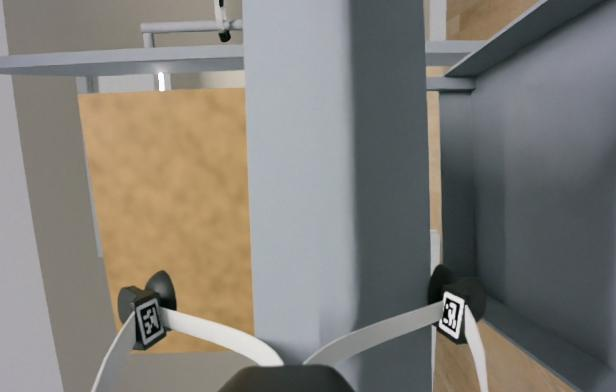

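Call:
move:
  blocking: false
  r1: {"base":{"strafe_m":0.12,"translate_m":0.015},"pace":"slow"}

Call:
wait:
  seconds: 2

Call:
move:
  blocking: false
  r1: {"joints":{"gripper_m":-0.03}}

Call:
wait:
  seconds: 2
  cameras: ["r1_head_camera","r1_wrist_camera","r2_head_left_camera"]

Scene clock: 999.70 s.
move: r1 moving
r1.base_odometry: x=-3.514 y=-1.198 heading=+1.008
r1.turned_by_wheels: -0.001
r1.turned_by_imu: -0.001
r1.base_tilt: forward=-1.6 right=+1.3
r1.lidar_m: 0.36 2.80 2.43 2.42 2.70 3.29 3.30 2.80 2.32 2.30 0.52 0.41
r1.base_status: translate_m moving; strafe_m moving
r1.joint_positions: lift_m=+0.678 arm_m=+0.000 wrist_yaw_rad=-0.002 wrist_pitch_rad=+0.003 wrist_roll_rad=+1.568 gripper_m=+0.120
r1.joint_status: not commanded
r1.measured_speeds: translate_m=+0.006 strafe_m=+0.051 rotate_rad=+0.000 lift_m=+0.000 arm_m=+0.000 wrist_yaw_rad=+0.000 wrist_pitch_rad=+0.000 wrist_roll_rad=+0.000
r1.motor_effort: lift_m=+13(13) arm_m=+4(4) wheel_0=-6(8) wheel_1=+5(7) wheel_2=-5(7)
r1.servo_current: wrist_yaw_rad=52(65) wrist_pitch_rad=46(46) wrist_roll_rad=46(65) gripper_m=46(46)
r1.hand_pose: x=+0.4591 y=-0.0879 z=+0.8556 quat_wxyz=(+0.708, +0.706, +0.001, -0.002) (m; r1's base frame)
r1.wrist_depth_mm: - - - 206 207 1537 - / - 402 402 - 207 - - / - 413 415 - 209 - - / - 427 427 - 210 - - / - 442 445 149 211 - - / - 210 455 210 212 190 - / - - - 138 213 1537 -
r2: as last shown
r2.lidar_m: 0.57 2.62 0.56 0.61 1.16 3.41 1.83 1.54 1.49 1.70 1.40 0.87
r2.motor_effort: lift_m=+20(20) arm_m=-4(4) wheel_0=+25(26) wheel_1=+4(5) wheel_2=+16(16)
r2.servo_current: wrist_yaw_rad=111(117) wrist_pitch_rad=39(46) wrist_roll_rad=33(52) gripper_m=91(91)
r2.contact_limits: arm_m 0; translate_m 0.8
r2.wrist_depth_mm: - 200 158 279 332 - - / - 201 218 281 332 394 - / - 206 218 272 334 394 - / - 202 162 281 332 392 - / - 206 164 273 332 394 - / - 194 177 180 332 394 - / - 201 223 - 135 - -
pictures: none

Scene clock: 1001.60 s.
earlier move: r1 done
r1.base_odometry: x=-3.597 y=-1.130 heading=+1.008
r1.turned_by_wheels: +0.000
r1.turned_by_imu: +0.000
r1.base_tilt: forward=-1.6 right=+1.3
r1.lidar_m: 0.39 2.75 2.32 2.31 2.62 3.33 3.28 2.90 2.43 2.41 0.50 0.39
r1.base_status: done
r1.joint_positions: lift_m=+0.678 arm_m=+0.000 wrist_yaw_rad=-0.002 wrist_pitch_rad=+0.004 wrist_roll_rad=+1.568 gripper_m=+0.120
r1.joint_status: not commanded
r1.measured_speeds: all 0
r1.motor_effort: lift_m=+13(14) arm_m=+4(4) wheel_0=-4(9) wheel_1=+2(7) wheel_2=-6(8)
r1.servo_current: wrist_yaw_rad=59(72) wrist_pitch_rad=46(52) wrist_roll_rad=39(65) gripper_m=39(52)
r1.hand_pose: x=+0.4591 y=-0.0879 z=+0.8555 quat_wxyz=(+0.708, +0.706, +0.001, -0.002) (m; r1's base frame)
r1.wrist_depth_mm: - 404 402 142 202 - - / - 415 415 202 203 - - / - 430 430 - 204 - - / - 445 442 - 206 - - / - - 466 145 206 768 - / - 210 - - 207 191 1229 / - - - 139 208 216 218
r2.base_odometry: x=-2.355 y=-0.154 heading=-2.857
r2.turned_by_wheels: +0.000
r2.turned_by_imu: +0.000
r2.base_tilt: forward=-0.7 right=+0.0
r2.lidar_m: 0.58 2.64 0.55 0.62 1.33 3.38 1.79 1.54 1.53 1.71 1.39 0.90
r2.base_status: not commanded
r2.joint_positions: lift_m=+0.890 arm_m=+0.184 wrist_yaw_rad=+0.020 wrist_pitch_rad=+0.001 wrist_roll_rad=+0.000 gripper_m=-0.029
r2.joint_status: not commanded
r2.measured_speeds: all 0
r2.on_its_own: wrist_yaw_rad is at rest, and its servo_current (111 mA) is outside its rest range (0 to 104 mA)
r2.motor_effort: lift_m=+20(20) arm_m=-4(5) wheel_0=+25(26) wheel_1=+4(5) wheel_2=+16(17)
r2.servo_current: wrist_yaw_rad=111(124) wrist_pitch_rad=39(52) wrist_roll_rad=33(59) gripper_m=91(91)
r2.contact_limits: arm_m 0; translate_m 0.8
r2.hand_pose: x=+0.6450 y=-0.0818 z=+1.0677 quat_wxyz=(+1.000, +0.000, +0.001, +0.010) (m; r2's base frame)
r2.wrist_depth_mm: - 200 158 279 332 - - / - 201 217 281 332 394 - / - 205 218 273 332 392 - / - 202 161 279 334 394 - / - 205 164 274 332 394 - / - 193 177 180 332 394 - / - 201 222 - 135 - -
wait: 1.90 of 2 s (r1 has come to rest)
pictures: none

Scene clock: 1002.10 s.
move: r1 moving
r1.base_odometry: x=-3.597 y=-1.130 heading=+1.008
r1.turned_by_wheels: +0.000
r1.turned_by_imu: +0.000
r1.base_tilt: forward=-1.6 right=+1.3
r1.lidar_m: 0.38 2.78 2.32 2.30 2.61 3.32 3.30 2.88 2.42 2.42 0.48 0.40
r1.base_status: not commanded
r1.joint_positions: lift_m=+0.678 arm_m=+0.000 wrist_yaw_rad=-0.002 wrist_pitch_rad=+0.008 wrist_roll_rad=+1.568 gripper_m=+0.106
r1.joint_status: gripper_m moving
r1.measured_speeds: translate_m=+0.000 strafe_m=+0.000 rotate_rad=+0.000 lift_m=-0.001 arm_m=+0.000 wrist_yaw_rad=+0.000 wrist_pitch_rad=+0.020 wrist_roll_rad=+0.000
r1.motor_effort: lift_m=+14(14) arm_m=+4(4) wheel_0=-5(5) wheel_1=+2(2) wheel_2=-6(6)
r1.servo_current: wrist_yaw_rad=52(59) wrist_pitch_rad=52(52) wrist_roll_rad=52(52) gripper_m=104(111)
r1.hand_pose: x=+0.4591 y=-0.0879 z=+0.8543 quat_wxyz=(+0.708, +0.706, +0.002, -0.003) (m; r1's base frame)
r1.wrist_depth_mm: - 399 397 201 204 - - / - 415 418 202 203 - - / - 430 433 204 204 - - / - 442 442 204 205 - - / - 462 462 206 206 798 - / - - 180 206 207 190 1205 / - - - 133 208 217 219
r2.base_odometry: x=-2.355 y=-0.154 heading=-2.857
r2.turned_by_wheels: +0.000
r2.turned_by_imu: +0.000
r2.base_tilt: forward=-0.7 right=+0.0
r2.lidar_m: 0.57 2.63 0.56 0.60 1.30 3.40 1.84 1.53 1.53 1.71 1.39 0.90
r2.base_status: not commanded
r2.joint_positions: lift_m=+0.890 arm_m=+0.184 wrist_yaw_rad=+0.020 wrist_pitch_rad=+0.001 wrist_roll_rad=+0.000 gripper_m=-0.029
r2.joint_status: not commanded
r2.measured_speeds: all 0
r2.motor_effort: lift_m=+20(20) arm_m=-4(4) wheel_0=+25(26) wheel_1=+4(4) wheel_2=+17(17)
r2.servo_current: wrist_yaw_rad=111(117) wrist_pitch_rad=46(46) wrist_roll_rad=52(52) gripper_m=78(91)
r2.contact_limits: arm_m 0; translate_m 0.8
r2.hand_pose: x=+0.6450 y=-0.0818 z=+1.0677 quat_wxyz=(+1.000, +0.000, +0.001, +0.010) (m; r2's base frame)
r2.wrist_depth_mm: - 200 158 281 332 - - / - 202 217 281 332 394 - / - 204 217 273 332 397 - / - 202 162 281 332 394 - / - 206 164 274 330 392 - / - 193 177 181 332 397 - / - 201 223 - 135 - -
pictures: none

Scene clock: 1003.83 s.
earlier move: r1 done
r1.base_odometry: x=-3.597 y=-1.130 heading=+1.008
r1.turned_by_wheels: +0.000
r1.turned_by_imu: +0.000
r1.base_tilt: forward=-1.6 right=+1.3
r1.lidar_m: 0.43 2.78 2.32 2.31 2.57 3.31 3.30 2.89 2.43 2.42 0.48 0.41
r1.base_status: not commanded
r1.joint_positions: lift_m=+0.678 arm_m=+0.000 wrist_yaw_rad=-0.002 wrist_pitch_rad=+0.021 wrist_roll_rad=+1.568 gripper_m=-0.028
r1.joint_status: all done
r1.measured_speeds: all 0
r1.motor_effort: lift_m=+19(20) arm_m=+4(4) wheel_0=-3(5) wheel_1=+2(2) wheel_2=-3(6)
r1.servo_current: wrist_yaw_rad=46(72) wrist_pitch_rad=117(130) wrist_roll_rad=52(65) gripper_m=137(338)
r1.hand_pose: x=+0.4591 y=-0.0879 z=+0.8500 quat_wxyz=(+0.708, +0.706, +0.007, -0.008) (m; r1's base frame)
r1.wrist_depth_mm: 397 394 399 199 201 - - / - 407 407 201 203 - - / - 424 421 203 204 - - / - 433 442 204 204 - - / - 449 455 204 206 1537 - / - - 181 206 207 173 1160 / - 153 - 207 208 217 -
r2.base_odometry: x=-2.355 y=-0.154 heading=-2.857
r2.turned_by_wheels: +0.000
r2.turned_by_imu: +0.000
r2.base_tilt: forward=-0.7 right=+0.0
r2.lidar_m: 0.55 2.66 0.57 0.58 1.32 3.39 1.82 1.54 1.52 1.68 1.41 0.86
r2.base_status: not commanded
r2.joint_positions: lift_m=+0.890 arm_m=+0.184 wrist_yaw_rad=+0.020 wrist_pitch_rad=+0.001 wrist_roll_rad=+0.000 gripper_m=-0.029
r2.joint_status: not commanded
r2.measured_speeds: all 0
r2.motor_effort: lift_m=+20(20) arm_m=-4(5) wheel_0=+25(26) wheel_1=+4(4) wheel_2=+16(17)
r2.servo_current: wrist_yaw_rad=104(130) wrist_pitch_rad=39(46) wrist_roll_rad=46(65) gripper_m=85(91)
r2.contact_limits: arm_m 0; translate_m 0.8
r2.hand_pose: x=+0.6450 y=-0.0818 z=+1.0677 quat_wxyz=(+1.000, +0.000, +0.001, +0.010) (m; r2's base frame)
r2.wrist_depth_mm: - 200 158 281 332 - - / - 201 217 281 330 394 - / - 205 217 273 330 394 - / - 202 161 281 332 394 - / - 206 164 273 332 394 - / - 193 177 180 332 397 - / - 200 223 - 135 - -
wait: 1.73 of 2 s (r1 has come to rest)
pictures: r1_head_camera, r1_wrist_camera, r2_head_left_camera
Images, in order (width x height): r1_head_camera 420x560, r1_wrist_camera 616x392, r2_head_left_camera 420x672.

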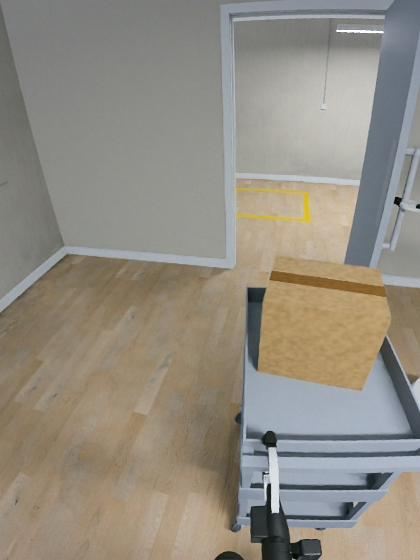

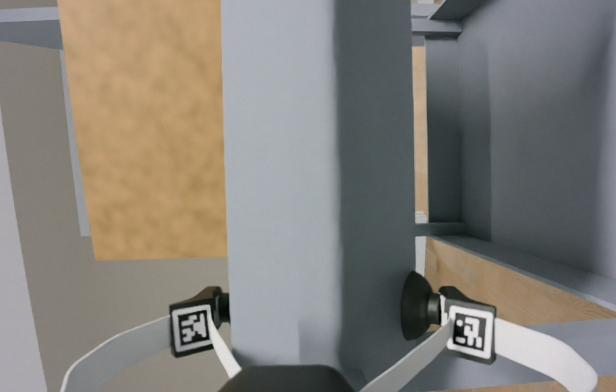

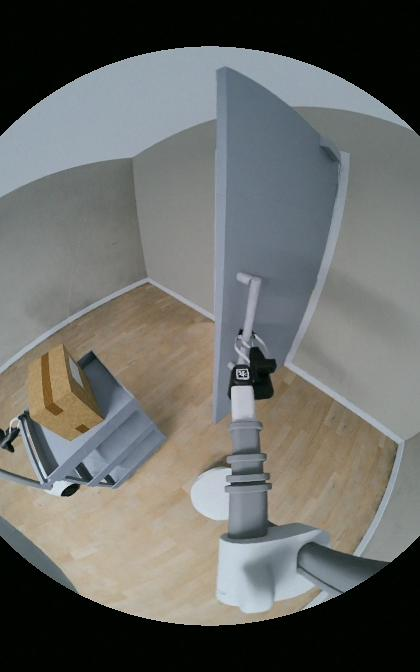

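Call:
move:
  blocking: false
  r1: {"base":{"translate_m":0.25},"pace":"slow","contact_limits":{"translate_m":0.6}}

Call:
wait:
  seconds: 4
  cameras: ["r1_head_camera","r1_wrist_camera","r2_head_left_camera"]

Scene clock: 1007.93 s.
move: r1 moving
r1.base_odometry: x=-3.590 y=-1.119 heading=+1.008
r1.turned_by_wheels: +0.000
r1.turned_by_imu: +0.000
r1.base_tilt: forward=-1.6 right=+1.2
r1.lidar_m: 0.43 2.77 2.32 2.31 2.60 3.33 3.31 2.89 2.43 2.42 0.51 0.39
r1.base_status: translate_m moving
r1.joint_positions: lift_m=+0.678 arm_m=+0.000 wrist_yaw_rad=-0.002 wrist_pitch_rad=+0.021 wrist_roll_rad=+1.568 gripper_m=-0.028
r1.joint_status: not commanded
r1.measured_speeds: translate_m=+0.048 strafe_m=+0.000 rotate_rad=+0.000 lift_m=+0.000 arm_m=+0.000 wrist_yaw_rad=+0.000 wrist_pitch_rad=+0.000 wrist_roll_rad=+0.000
r1.motor_effort: lift_m=+20(20) arm_m=+4(4) wheel_0=+6(8) wheel_1=+7(7) wheel_2=-9(9)
r1.servo_current: wrist_yaw_rad=52(65) wrist_pitch_rad=117(124) wrist_roll_rad=46(52) gripper_m=111(143)
r1.contact_limits: translate_m 0.6
r1.hand_pose: x=+0.4591 y=-0.0879 z=+0.8500 quat_wxyz=(+0.708, +0.706, +0.007, -0.008) (m; r1's base frame)
r1.wrist_depth_mm: 389 389 392 195 196 - - / - 402 407 195 198 - - / - 418 415 197 198 - - / - 433 433 198 200 - - / - 449 455 200 202 1499 - / - - 180 201 203 167 1098 / - 155 - 202 203 160 -
r2: as last shown
r2.lidar_m: 0.57 2.65 0.55 0.61 1.34 3.42 1.82 1.54 1.51 1.70 1.39 0.86
r2.motor_effort: lift_m=+20(20) arm_m=-4(4) wheel_0=+25(26) wheel_1=+5(5) wheel_2=+16(16)
r2.servo_current: wrist_yaw_rad=117(117) wrist_pitch_rad=39(46) wrist_roll_rad=39(59) gripper_m=85(85)
r2.contact_limits: arm_m 0; translate_m 0.8
r2.wrist_depth_mm: - 200 158 281 332 - - / - 201 217 282 332 397 - / - 205 217 272 334 397 - / - 202 161 282 330 394 - / - 205 165 273 334 397 - / - 194 177 181 334 397 - / - 201 222 - 135 - -
pictures: none

Scene clock: 1011.20 s.
earlier move: r1 done
r1.base_odometry: x=-3.464 y=-0.918 heading=+1.009
r1.turned_by_wheels: +0.000
r1.turned_by_imu: -0.001
r1.base_tilt: forward=-1.6 right=+1.3
r1.lidar_m: 0.45 2.53 2.28 2.25 2.59 3.55 3.55 2.94 2.48 2.48 0.36 0.36
r1.base_status: done
r1.joint_positions: lift_m=+0.678 arm_m=+0.000 wrist_yaw_rad=-0.003 wrist_pitch_rad=+0.000 wrist_roll_rad=+1.570 gripper_m=-0.029
r1.joint_status: not commanded
r1.measured_speeds: all 0
r1.motor_effort: lift_m=+20(20) arm_m=+4(4) wheel_0=+4(10) wheel_1=+4(8) wheel_2=-4(12)
r1.servo_current: wrist_yaw_rad=52(72) wrist_pitch_rad=39(124) wrist_roll_rad=52(72) gripper_m=65(143)
r1.contact_limits: translate_m 0.6
r1.hand_pose: x=+0.4590 y=-0.0882 z=+0.8561 quat_wxyz=(+0.707, +0.707, -0.001, -0.001) (m; r1's base frame)
r1.wrist_depth_mm: 1983 375 373 103 158 158 - / 1921 415 415 110 170 170 - / 1921 - - - 183 189 - / - - - - 198 1576 1281 / - - - 140 215 1576 1182 / - - 205 - 229 248 247 / - - - 164 177 1499 1255
r2.base_odometry: x=-2.355 y=-0.154 heading=-2.857
r2.turned_by_wheels: +0.000
r2.turned_by_imu: +0.000
r2.base_tilt: forward=-0.7 right=+0.0
r2.lidar_m: 0.57 0.36 0.37 0.53 4.42 3.39 1.82 1.53 1.51 1.67 1.41 0.90
r2.base_status: not commanded
r2.joint_positions: lift_m=+0.890 arm_m=+0.184 wrist_yaw_rad=+0.020 wrist_pitch_rad=+0.001 wrist_roll_rad=+0.000 gripper_m=-0.029
r2.joint_status: not commanded
r2.measured_speeds: all 0
r2.motor_effort: lift_m=+20(20) arm_m=-4(5) wheel_0=+26(26) wheel_1=+4(5) wheel_2=+17(17)
r2.servo_current: wrist_yaw_rad=104(124) wrist_pitch_rad=39(52) wrist_roll_rad=46(59) gripper_m=91(91)
r2.contact_limits: arm_m 0; translate_m 0.8
r2.hand_pose: x=+0.6450 y=-0.0818 z=+1.0677 quat_wxyz=(+1.000, +0.000, +0.001, +0.010) (m; r2's base frame)
r2.wrist_depth_mm: - 202 158 279 332 - - / - 201 217 279 332 394 - / - 205 218 273 332 394 - / - 202 162 281 332 392 - / - 205 164 273 334 394 - / - 193 177 180 332 397 - / - 201 223 - 135 - -
wait: 3.27 of 4 s (r1 has come to rest)
pictures: r1_head_camera, r1_wrist_camera, r2_head_left_camera
Images, in order (width x height): r1_head_camera 420x560, r1_wrist_camera 616x392, r2_head_left_camera 420x672.

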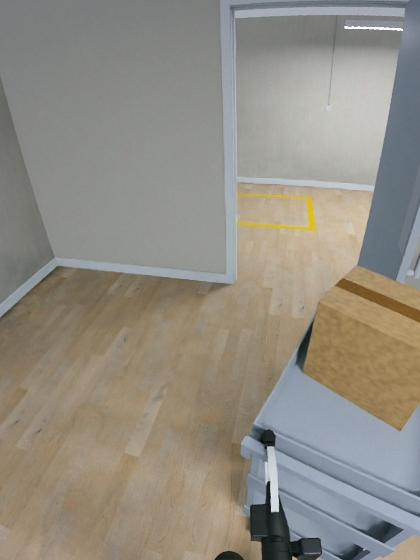

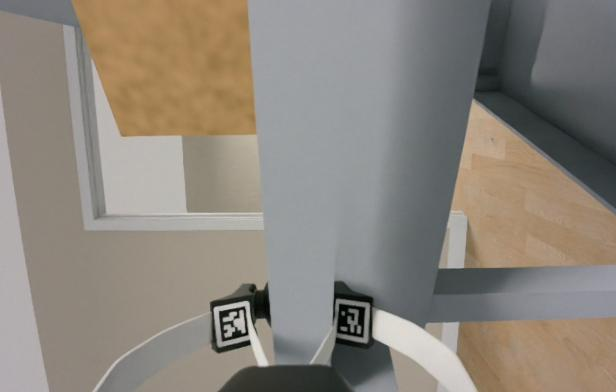

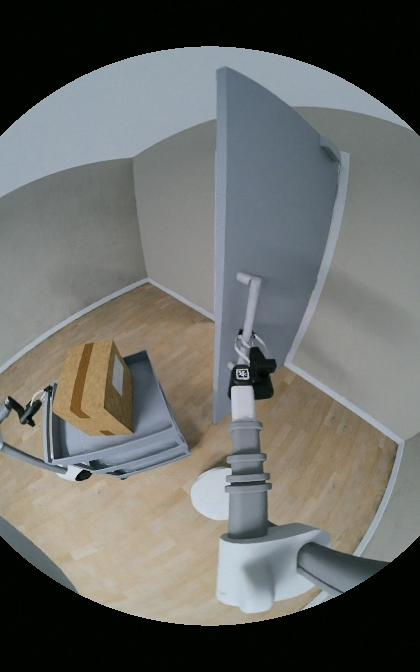

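Call:
move:
  blocking: false
  r1: {"base":{"translate_m":-0.17,"strafe_m":0.06},"pace":"slow","contact_limits":{"translate_m":0.6}}

Call:
wait:
  seconds: 3
  cameras: ["r1_head_camera","r1_wrist_camera","r2_head_left_camera"]

Scene clock: 1025.63 s.
move: r1 moving
r1.base_odometry: x=-3.474 y=-0.926 heading=+1.008
r1.turned_by_wheels: +0.000
r1.turned_by_imu: -0.001
r1.base_tilt: forward=-1.6 right=+1.3
r1.lidar_m: 0.45 2.54 2.27 2.26 2.57 3.53 3.53 2.96 2.48 2.47 0.40 0.37
r1.base_status: translate_m moving; strafe_m moving
r1.joint_positions: lift_m=+0.678 arm_m=+0.000 wrist_yaw_rad=-0.003 wrist_pitch_rad=+0.000 wrist_roll_rad=+1.570 gripper_m=-0.029
r1.joint_status: not commanded
r1.measured_speeds: translate_m=-0.049 strafe_m=+0.018 rotate_rad=-0.001 lift_m=+0.000 arm_m=+0.000 wrist_yaw_rad=+0.000 wrist_pitch_rad=+0.000 wrist_roll_rad=+0.000
r1.motor_effort: lift_m=+19(20) arm_m=-4(4) wheel_0=-8(9) wheel_1=-3(4) wheel_2=+6(7)
r1.servo_current: wrist_yaw_rad=39(59) wrist_pitch_rad=46(46) wrist_roll_rad=52(72) gripper_m=65(65)
r1.contact_limits: translate_m 0.6
r1.hand_pose: x=+0.4591 y=-0.0882 z=+0.8561 quat_wxyz=(+0.707, +0.707, -0.001, -0.001) (m; r1's base frame)
r1.wrist_depth_mm: 1921 377 377 105 161 161 - / 1863 415 415 113 173 172 - / - - - 120 186 544 - / - - - - 200 1576 1281 / - - - 143 217 1576 1205 / - - 206 184 230 248 247 / - 153 - 166 171 1537 1229
r2: as last shown
r2.lidar_m: 0.57 0.33 0.39 0.50 4.43 3.39 1.81 1.53 1.50 1.68 1.41 0.86
r2.motor_effort: lift_m=+20(20) arm_m=-4(5) wheel_0=+25(26) wheel_1=+4(4) wheel_2=+16(16)
r2.servo_current: wrist_yaw_rad=117(117) wrist_pitch_rad=46(52) wrist_roll_rad=52(65) gripper_m=85(85)
r2.contact_limits: arm_m 0; translate_m 0.8
r2.wrist_depth_mm: - 200 158 281 332 - - / - 200 217 279 332 392 - / - 205 218 273 332 394 - / - 202 161 279 334 394 - / - 205 164 274 332 394 - / - 194 177 180 332 397 - / - 201 222 - 135 - -
pictures: none

Scene clock: 1028.17 s.
earlier move: r1 done
r1.base_odometry: x=-3.605 y=-1.030 heading=+1.008
r1.turned_by_wheels: +0.000
r1.turned_by_imu: -0.001
r1.base_tilt: forward=-1.6 right=+1.3
r1.lidar_m: 0.46 2.67 2.23 2.24 2.54 3.33 3.37 2.97 2.50 2.50 0.46 0.39
r1.base_status: done
r1.joint_positions: lift_m=+0.678 arm_m=+0.000 wrist_yaw_rad=-0.005 wrist_pitch_rad=+0.000 wrist_roll_rad=+1.570 gripper_m=-0.029
r1.joint_status: not commanded
r1.measured_speeds: all 0
r1.motor_effort: lift_m=+19(20) arm_m=-4(4) wheel_0=-9(16) wheel_1=-5(8) wheel_2=+3(8)
r1.servo_current: wrist_yaw_rad=39(65) wrist_pitch_rad=46(52) wrist_roll_rad=59(72) gripper_m=65(72)
r1.contact_limits: translate_m 0.6
r1.hand_pose: x=+0.4588 y=-0.0890 z=+0.8561 quat_wxyz=(+0.707, +0.707, -0.002, -0.002) (m; r1's base frame)
r1.wrist_depth_mm: - 397 397 137 191 - - / - 430 427 - 199 - - / - 459 452 147 207 - - / - - - - 215 1708 - / - - - 161 225 1661 1255 / - - - 183 231 245 245 / - - 178 144 179 1576 1255
r2.base_odometry: x=-2.355 y=-0.154 heading=-2.857
r2.turned_by_wheels: +0.000
r2.turned_by_imu: +0.000
r2.base_tilt: forward=-0.7 right=+0.0
r2.lidar_m: 0.56 2.67 0.49 0.58 4.44 3.37 1.84 1.53 1.53 1.69 1.41 0.89
r2.base_status: not commanded
r2.joint_positions: lift_m=+0.890 arm_m=+0.184 wrist_yaw_rad=+0.020 wrist_pitch_rad=+0.001 wrist_roll_rad=+0.000 gripper_m=-0.029
r2.joint_status: not commanded
r2.measured_speeds: all 0
r2.on_its_own: wrist_yaw_rad is at rest, and its servo_current (117 mA) is outside its rest range (0 to 104 mA)
r2.motor_effort: lift_m=+20(20) arm_m=-4(5) wheel_0=+25(26) wheel_1=+4(5) wheel_2=+16(17)
r2.servo_current: wrist_yaw_rad=117(130) wrist_pitch_rad=39(52) wrist_roll_rad=59(65) gripper_m=91(91)
r2.contact_limits: arm_m 0; translate_m 0.8
r2.hand_pose: x=+0.6450 y=-0.0818 z=+1.0677 quat_wxyz=(+1.000, +0.000, +0.001, +0.010) (m; r2's base frame)
r2.wrist_depth_mm: - 200 157 279 332 - - / - 200 217 279 334 397 - / - 206 218 273 330 394 - / - 201 161 282 332 397 - / - 205 164 274 334 394 - / - 193 177 180 334 397 - / - 200 222 - 135 - -
wait: 2.53 of 3 s (r1 has come to rest)
pictures: r1_head_camera, r1_wrist_camera, r2_head_left_camera
Images, in order (width x height): r1_head_camera 420x560, r1_wrist_camera 616x392, r2_head_left_camera 420x672.

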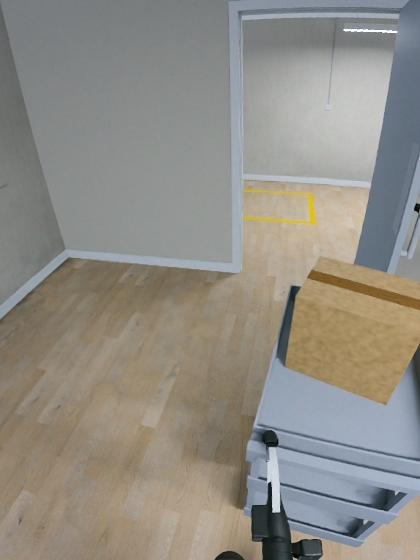

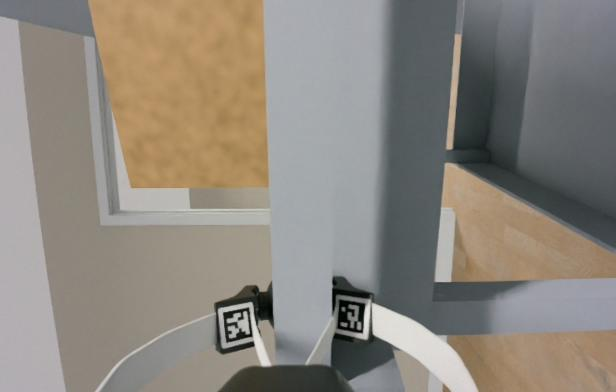

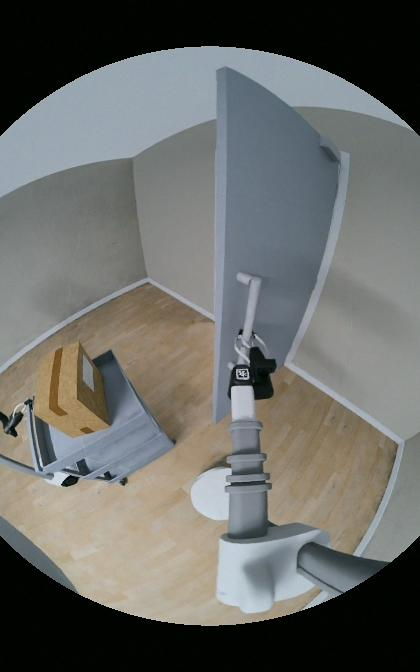

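Call:
move:
  blocking: false
  r1: {"base":{"translate_m":-0.08,"strafe_m":0.06},"pace":"slow","contact_limits":{"translate_m":0.6}}

Call:
wait:
  seconds: 2.5
  cameras: ["r1_head_camera","r1_wrist_camera","r2_head_left_camera"]

Scene clock: 1038.17 s.
move: r1 moving
r1.base_odometry: x=-3.618 y=-1.035 heading=+1.007
r1.turned_by_wheels: -0.001
r1.turned_by_imu: -0.001
r1.base_tilt: forward=-1.6 right=+1.3
r1.lidar_m: 0.45 2.67 2.25 2.24 2.52 3.35 3.36 2.98 2.51 2.50 0.46 0.42
r1.base_status: translate_m moving; strafe_m moving
r1.joint_positions: lift_m=+0.678 arm_m=+0.000 wrist_yaw_rad=-0.005 wrist_pitch_rad=+0.000 wrist_roll_rad=+1.570 gripper_m=-0.029
r1.joint_status: not commanded
r1.measured_speeds: translate_m=-0.043 strafe_m=+0.032 rotate_rad=-0.002 lift_m=+0.000 arm_m=+0.000 wrist_yaw_rad=+0.000 wrist_pitch_rad=+0.000 wrist_roll_rad=+0.000
r1.motor_effort: lift_m=+19(20) arm_m=-4(4) wheel_0=-12(13) wheel_1=+0(4) wheel_2=+8(8)
r1.servo_current: wrist_yaw_rad=46(59) wrist_pitch_rad=39(46) wrist_roll_rad=46(59) gripper_m=65(72)
r1.contact_limits: translate_m 0.6
r1.hand_pose: x=+0.4589 y=-0.0887 z=+0.8561 quat_wxyz=(+0.707, +0.707, -0.002, -0.002) (m; r1's base frame)
r1.wrist_depth_mm: - 404 399 139 194 - - / - 430 424 144 202 - - / - 462 455 148 209 - - / - - - - 216 1661 - / - - - 163 226 1708 1255 / - - 190 182 181 245 245 / - - 182 145 179 1618 1255
r2.base_odometry: x=-2.355 y=-0.154 heading=-2.857
r2.turned_by_wheels: +0.000
r2.turned_by_imu: +0.000
r2.base_tilt: forward=-0.7 right=+0.0
r2.lidar_m: 0.58 2.64 0.47 0.60 4.41 3.36 1.84 1.53 1.52 1.68 1.38 0.90
r2.base_status: not commanded
r2.joint_positions: lift_m=+0.890 arm_m=+0.184 wrist_yaw_rad=+0.020 wrist_pitch_rad=+0.001 wrist_roll_rad=+0.000 gripper_m=-0.029
r2.joint_status: not commanded
r2.measured_speeds: all 0
r2.motor_effort: lift_m=+20(20) arm_m=-4(5) wheel_0=+25(26) wheel_1=+4(4) wheel_2=+16(16)
r2.servo_current: wrist_yaw_rad=98(117) wrist_pitch_rad=39(46) wrist_roll_rad=46(59) gripper_m=78(85)
r2.contact_limits: arm_m 0; translate_m 0.8
r2.hand_pose: x=+0.6450 y=-0.0818 z=+1.0677 quat_wxyz=(+1.000, +0.000, +0.001, +0.010) (m; r2's base frame)
r2.wrist_depth_mm: - 200 158 279 332 - - / - 200 217 279 334 397 - / - 205 218 274 332 392 - / - 202 162 281 332 394 - / - 206 164 273 332 397 - / - 193 177 181 334 394 - / - 201 222 - 135 - -
pictures: none

Scene clock: 1039.87 s.
earlier move: r1 done
r1.base_odometry: x=-3.698 y=-1.066 heading=+1.008
r1.turned_by_wheels: +0.001
r1.turned_by_imu: +0.001
r1.base_tilt: forward=-1.6 right=+1.2
r1.lidar_m: 0.46 2.66 2.21 2.18 2.48 3.28 3.28 3.06 2.55 2.53 0.48 0.40
r1.base_status: done
r1.joint_positions: lift_m=+0.678 arm_m=+0.000 wrist_yaw_rad=+0.002 wrist_pitch_rad=+0.000 wrist_roll_rad=+1.570 gripper_m=-0.029
r1.joint_status: not commanded
r1.measured_speeds: all 0
r1.motor_effort: lift_m=+20(20) arm_m=-4(4) wheel_0=-2(15) wheel_1=+2(5) wheel_2=+5(9)
r1.servo_current: wrist_yaw_rad=39(72) wrist_pitch_rad=39(52) wrist_roll_rad=59(59) gripper_m=59(72)
r1.contact_limits: translate_m 0.6
r1.hand_pose: x=+0.4595 y=-0.0869 z=+0.8561 quat_wxyz=(+0.707, +0.707, +0.001, +0.001) (m; r1's base frame)
r1.wrist_depth_mm: - 394 397 - 190 - - / - 430 424 - 198 - - / - 462 455 145 206 - - / - - - - 216 1576 - / - - - 160 224 1708 1281 / - - - 182 230 245 248 / - - 182 143 170 1464 1255
r2.base_odometry: x=-2.355 y=-0.154 heading=-2.857
r2.turned_by_wheels: +0.000
r2.turned_by_imu: +0.000
r2.base_tilt: forward=-0.7 right=+0.0
r2.lidar_m: 0.57 2.63 0.57 0.64 4.38 3.37 1.84 1.53 1.53 1.68 1.41 0.87
r2.base_status: not commanded
r2.joint_positions: lift_m=+0.890 arm_m=+0.184 wrist_yaw_rad=+0.020 wrist_pitch_rad=+0.001 wrist_roll_rad=+0.000 gripper_m=-0.029
r2.joint_status: not commanded
r2.measured_speeds: all 0
r2.motor_effort: lift_m=+20(20) arm_m=-4(5) wheel_0=+25(26) wheel_1=+4(5) wheel_2=+16(17)
r2.servo_current: wrist_yaw_rad=104(124) wrist_pitch_rad=39(46) wrist_roll_rad=46(65) gripper_m=85(91)
r2.contact_limits: arm_m 0; translate_m 0.8
r2.hand_pose: x=+0.6450 y=-0.0818 z=+1.0677 quat_wxyz=(+1.000, +0.000, +0.001, +0.010) (m; r2's base frame)
r2.wrist_depth_mm: - 201 158 281 334 - - / - 201 217 279 334 394 - / - 206 218 274 332 392 - / - 201 162 281 332 392 - / - 205 163 273 334 394 - / - 193 177 180 334 397 - / - 201 222 - 135 - -
wait: 1.70 of 2.5 s (r1 has come to rest)
pictures: r1_head_camera, r1_wrist_camera, r2_head_left_camera
Images, in order (width x height): r1_head_camera 420x560, r1_wrist_camera 616x392, r2_head_left_camera 420x672.

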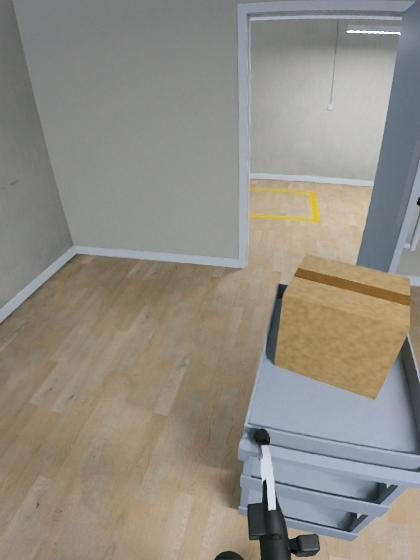

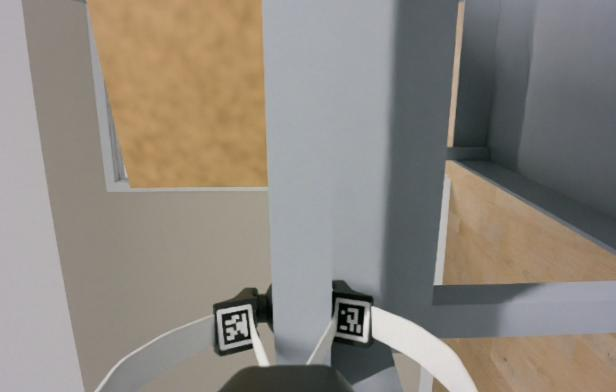

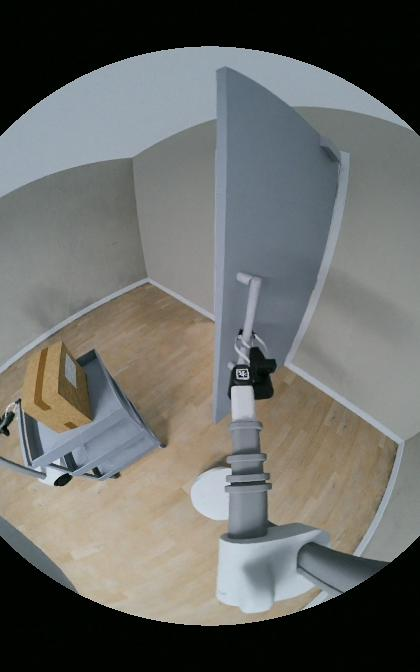

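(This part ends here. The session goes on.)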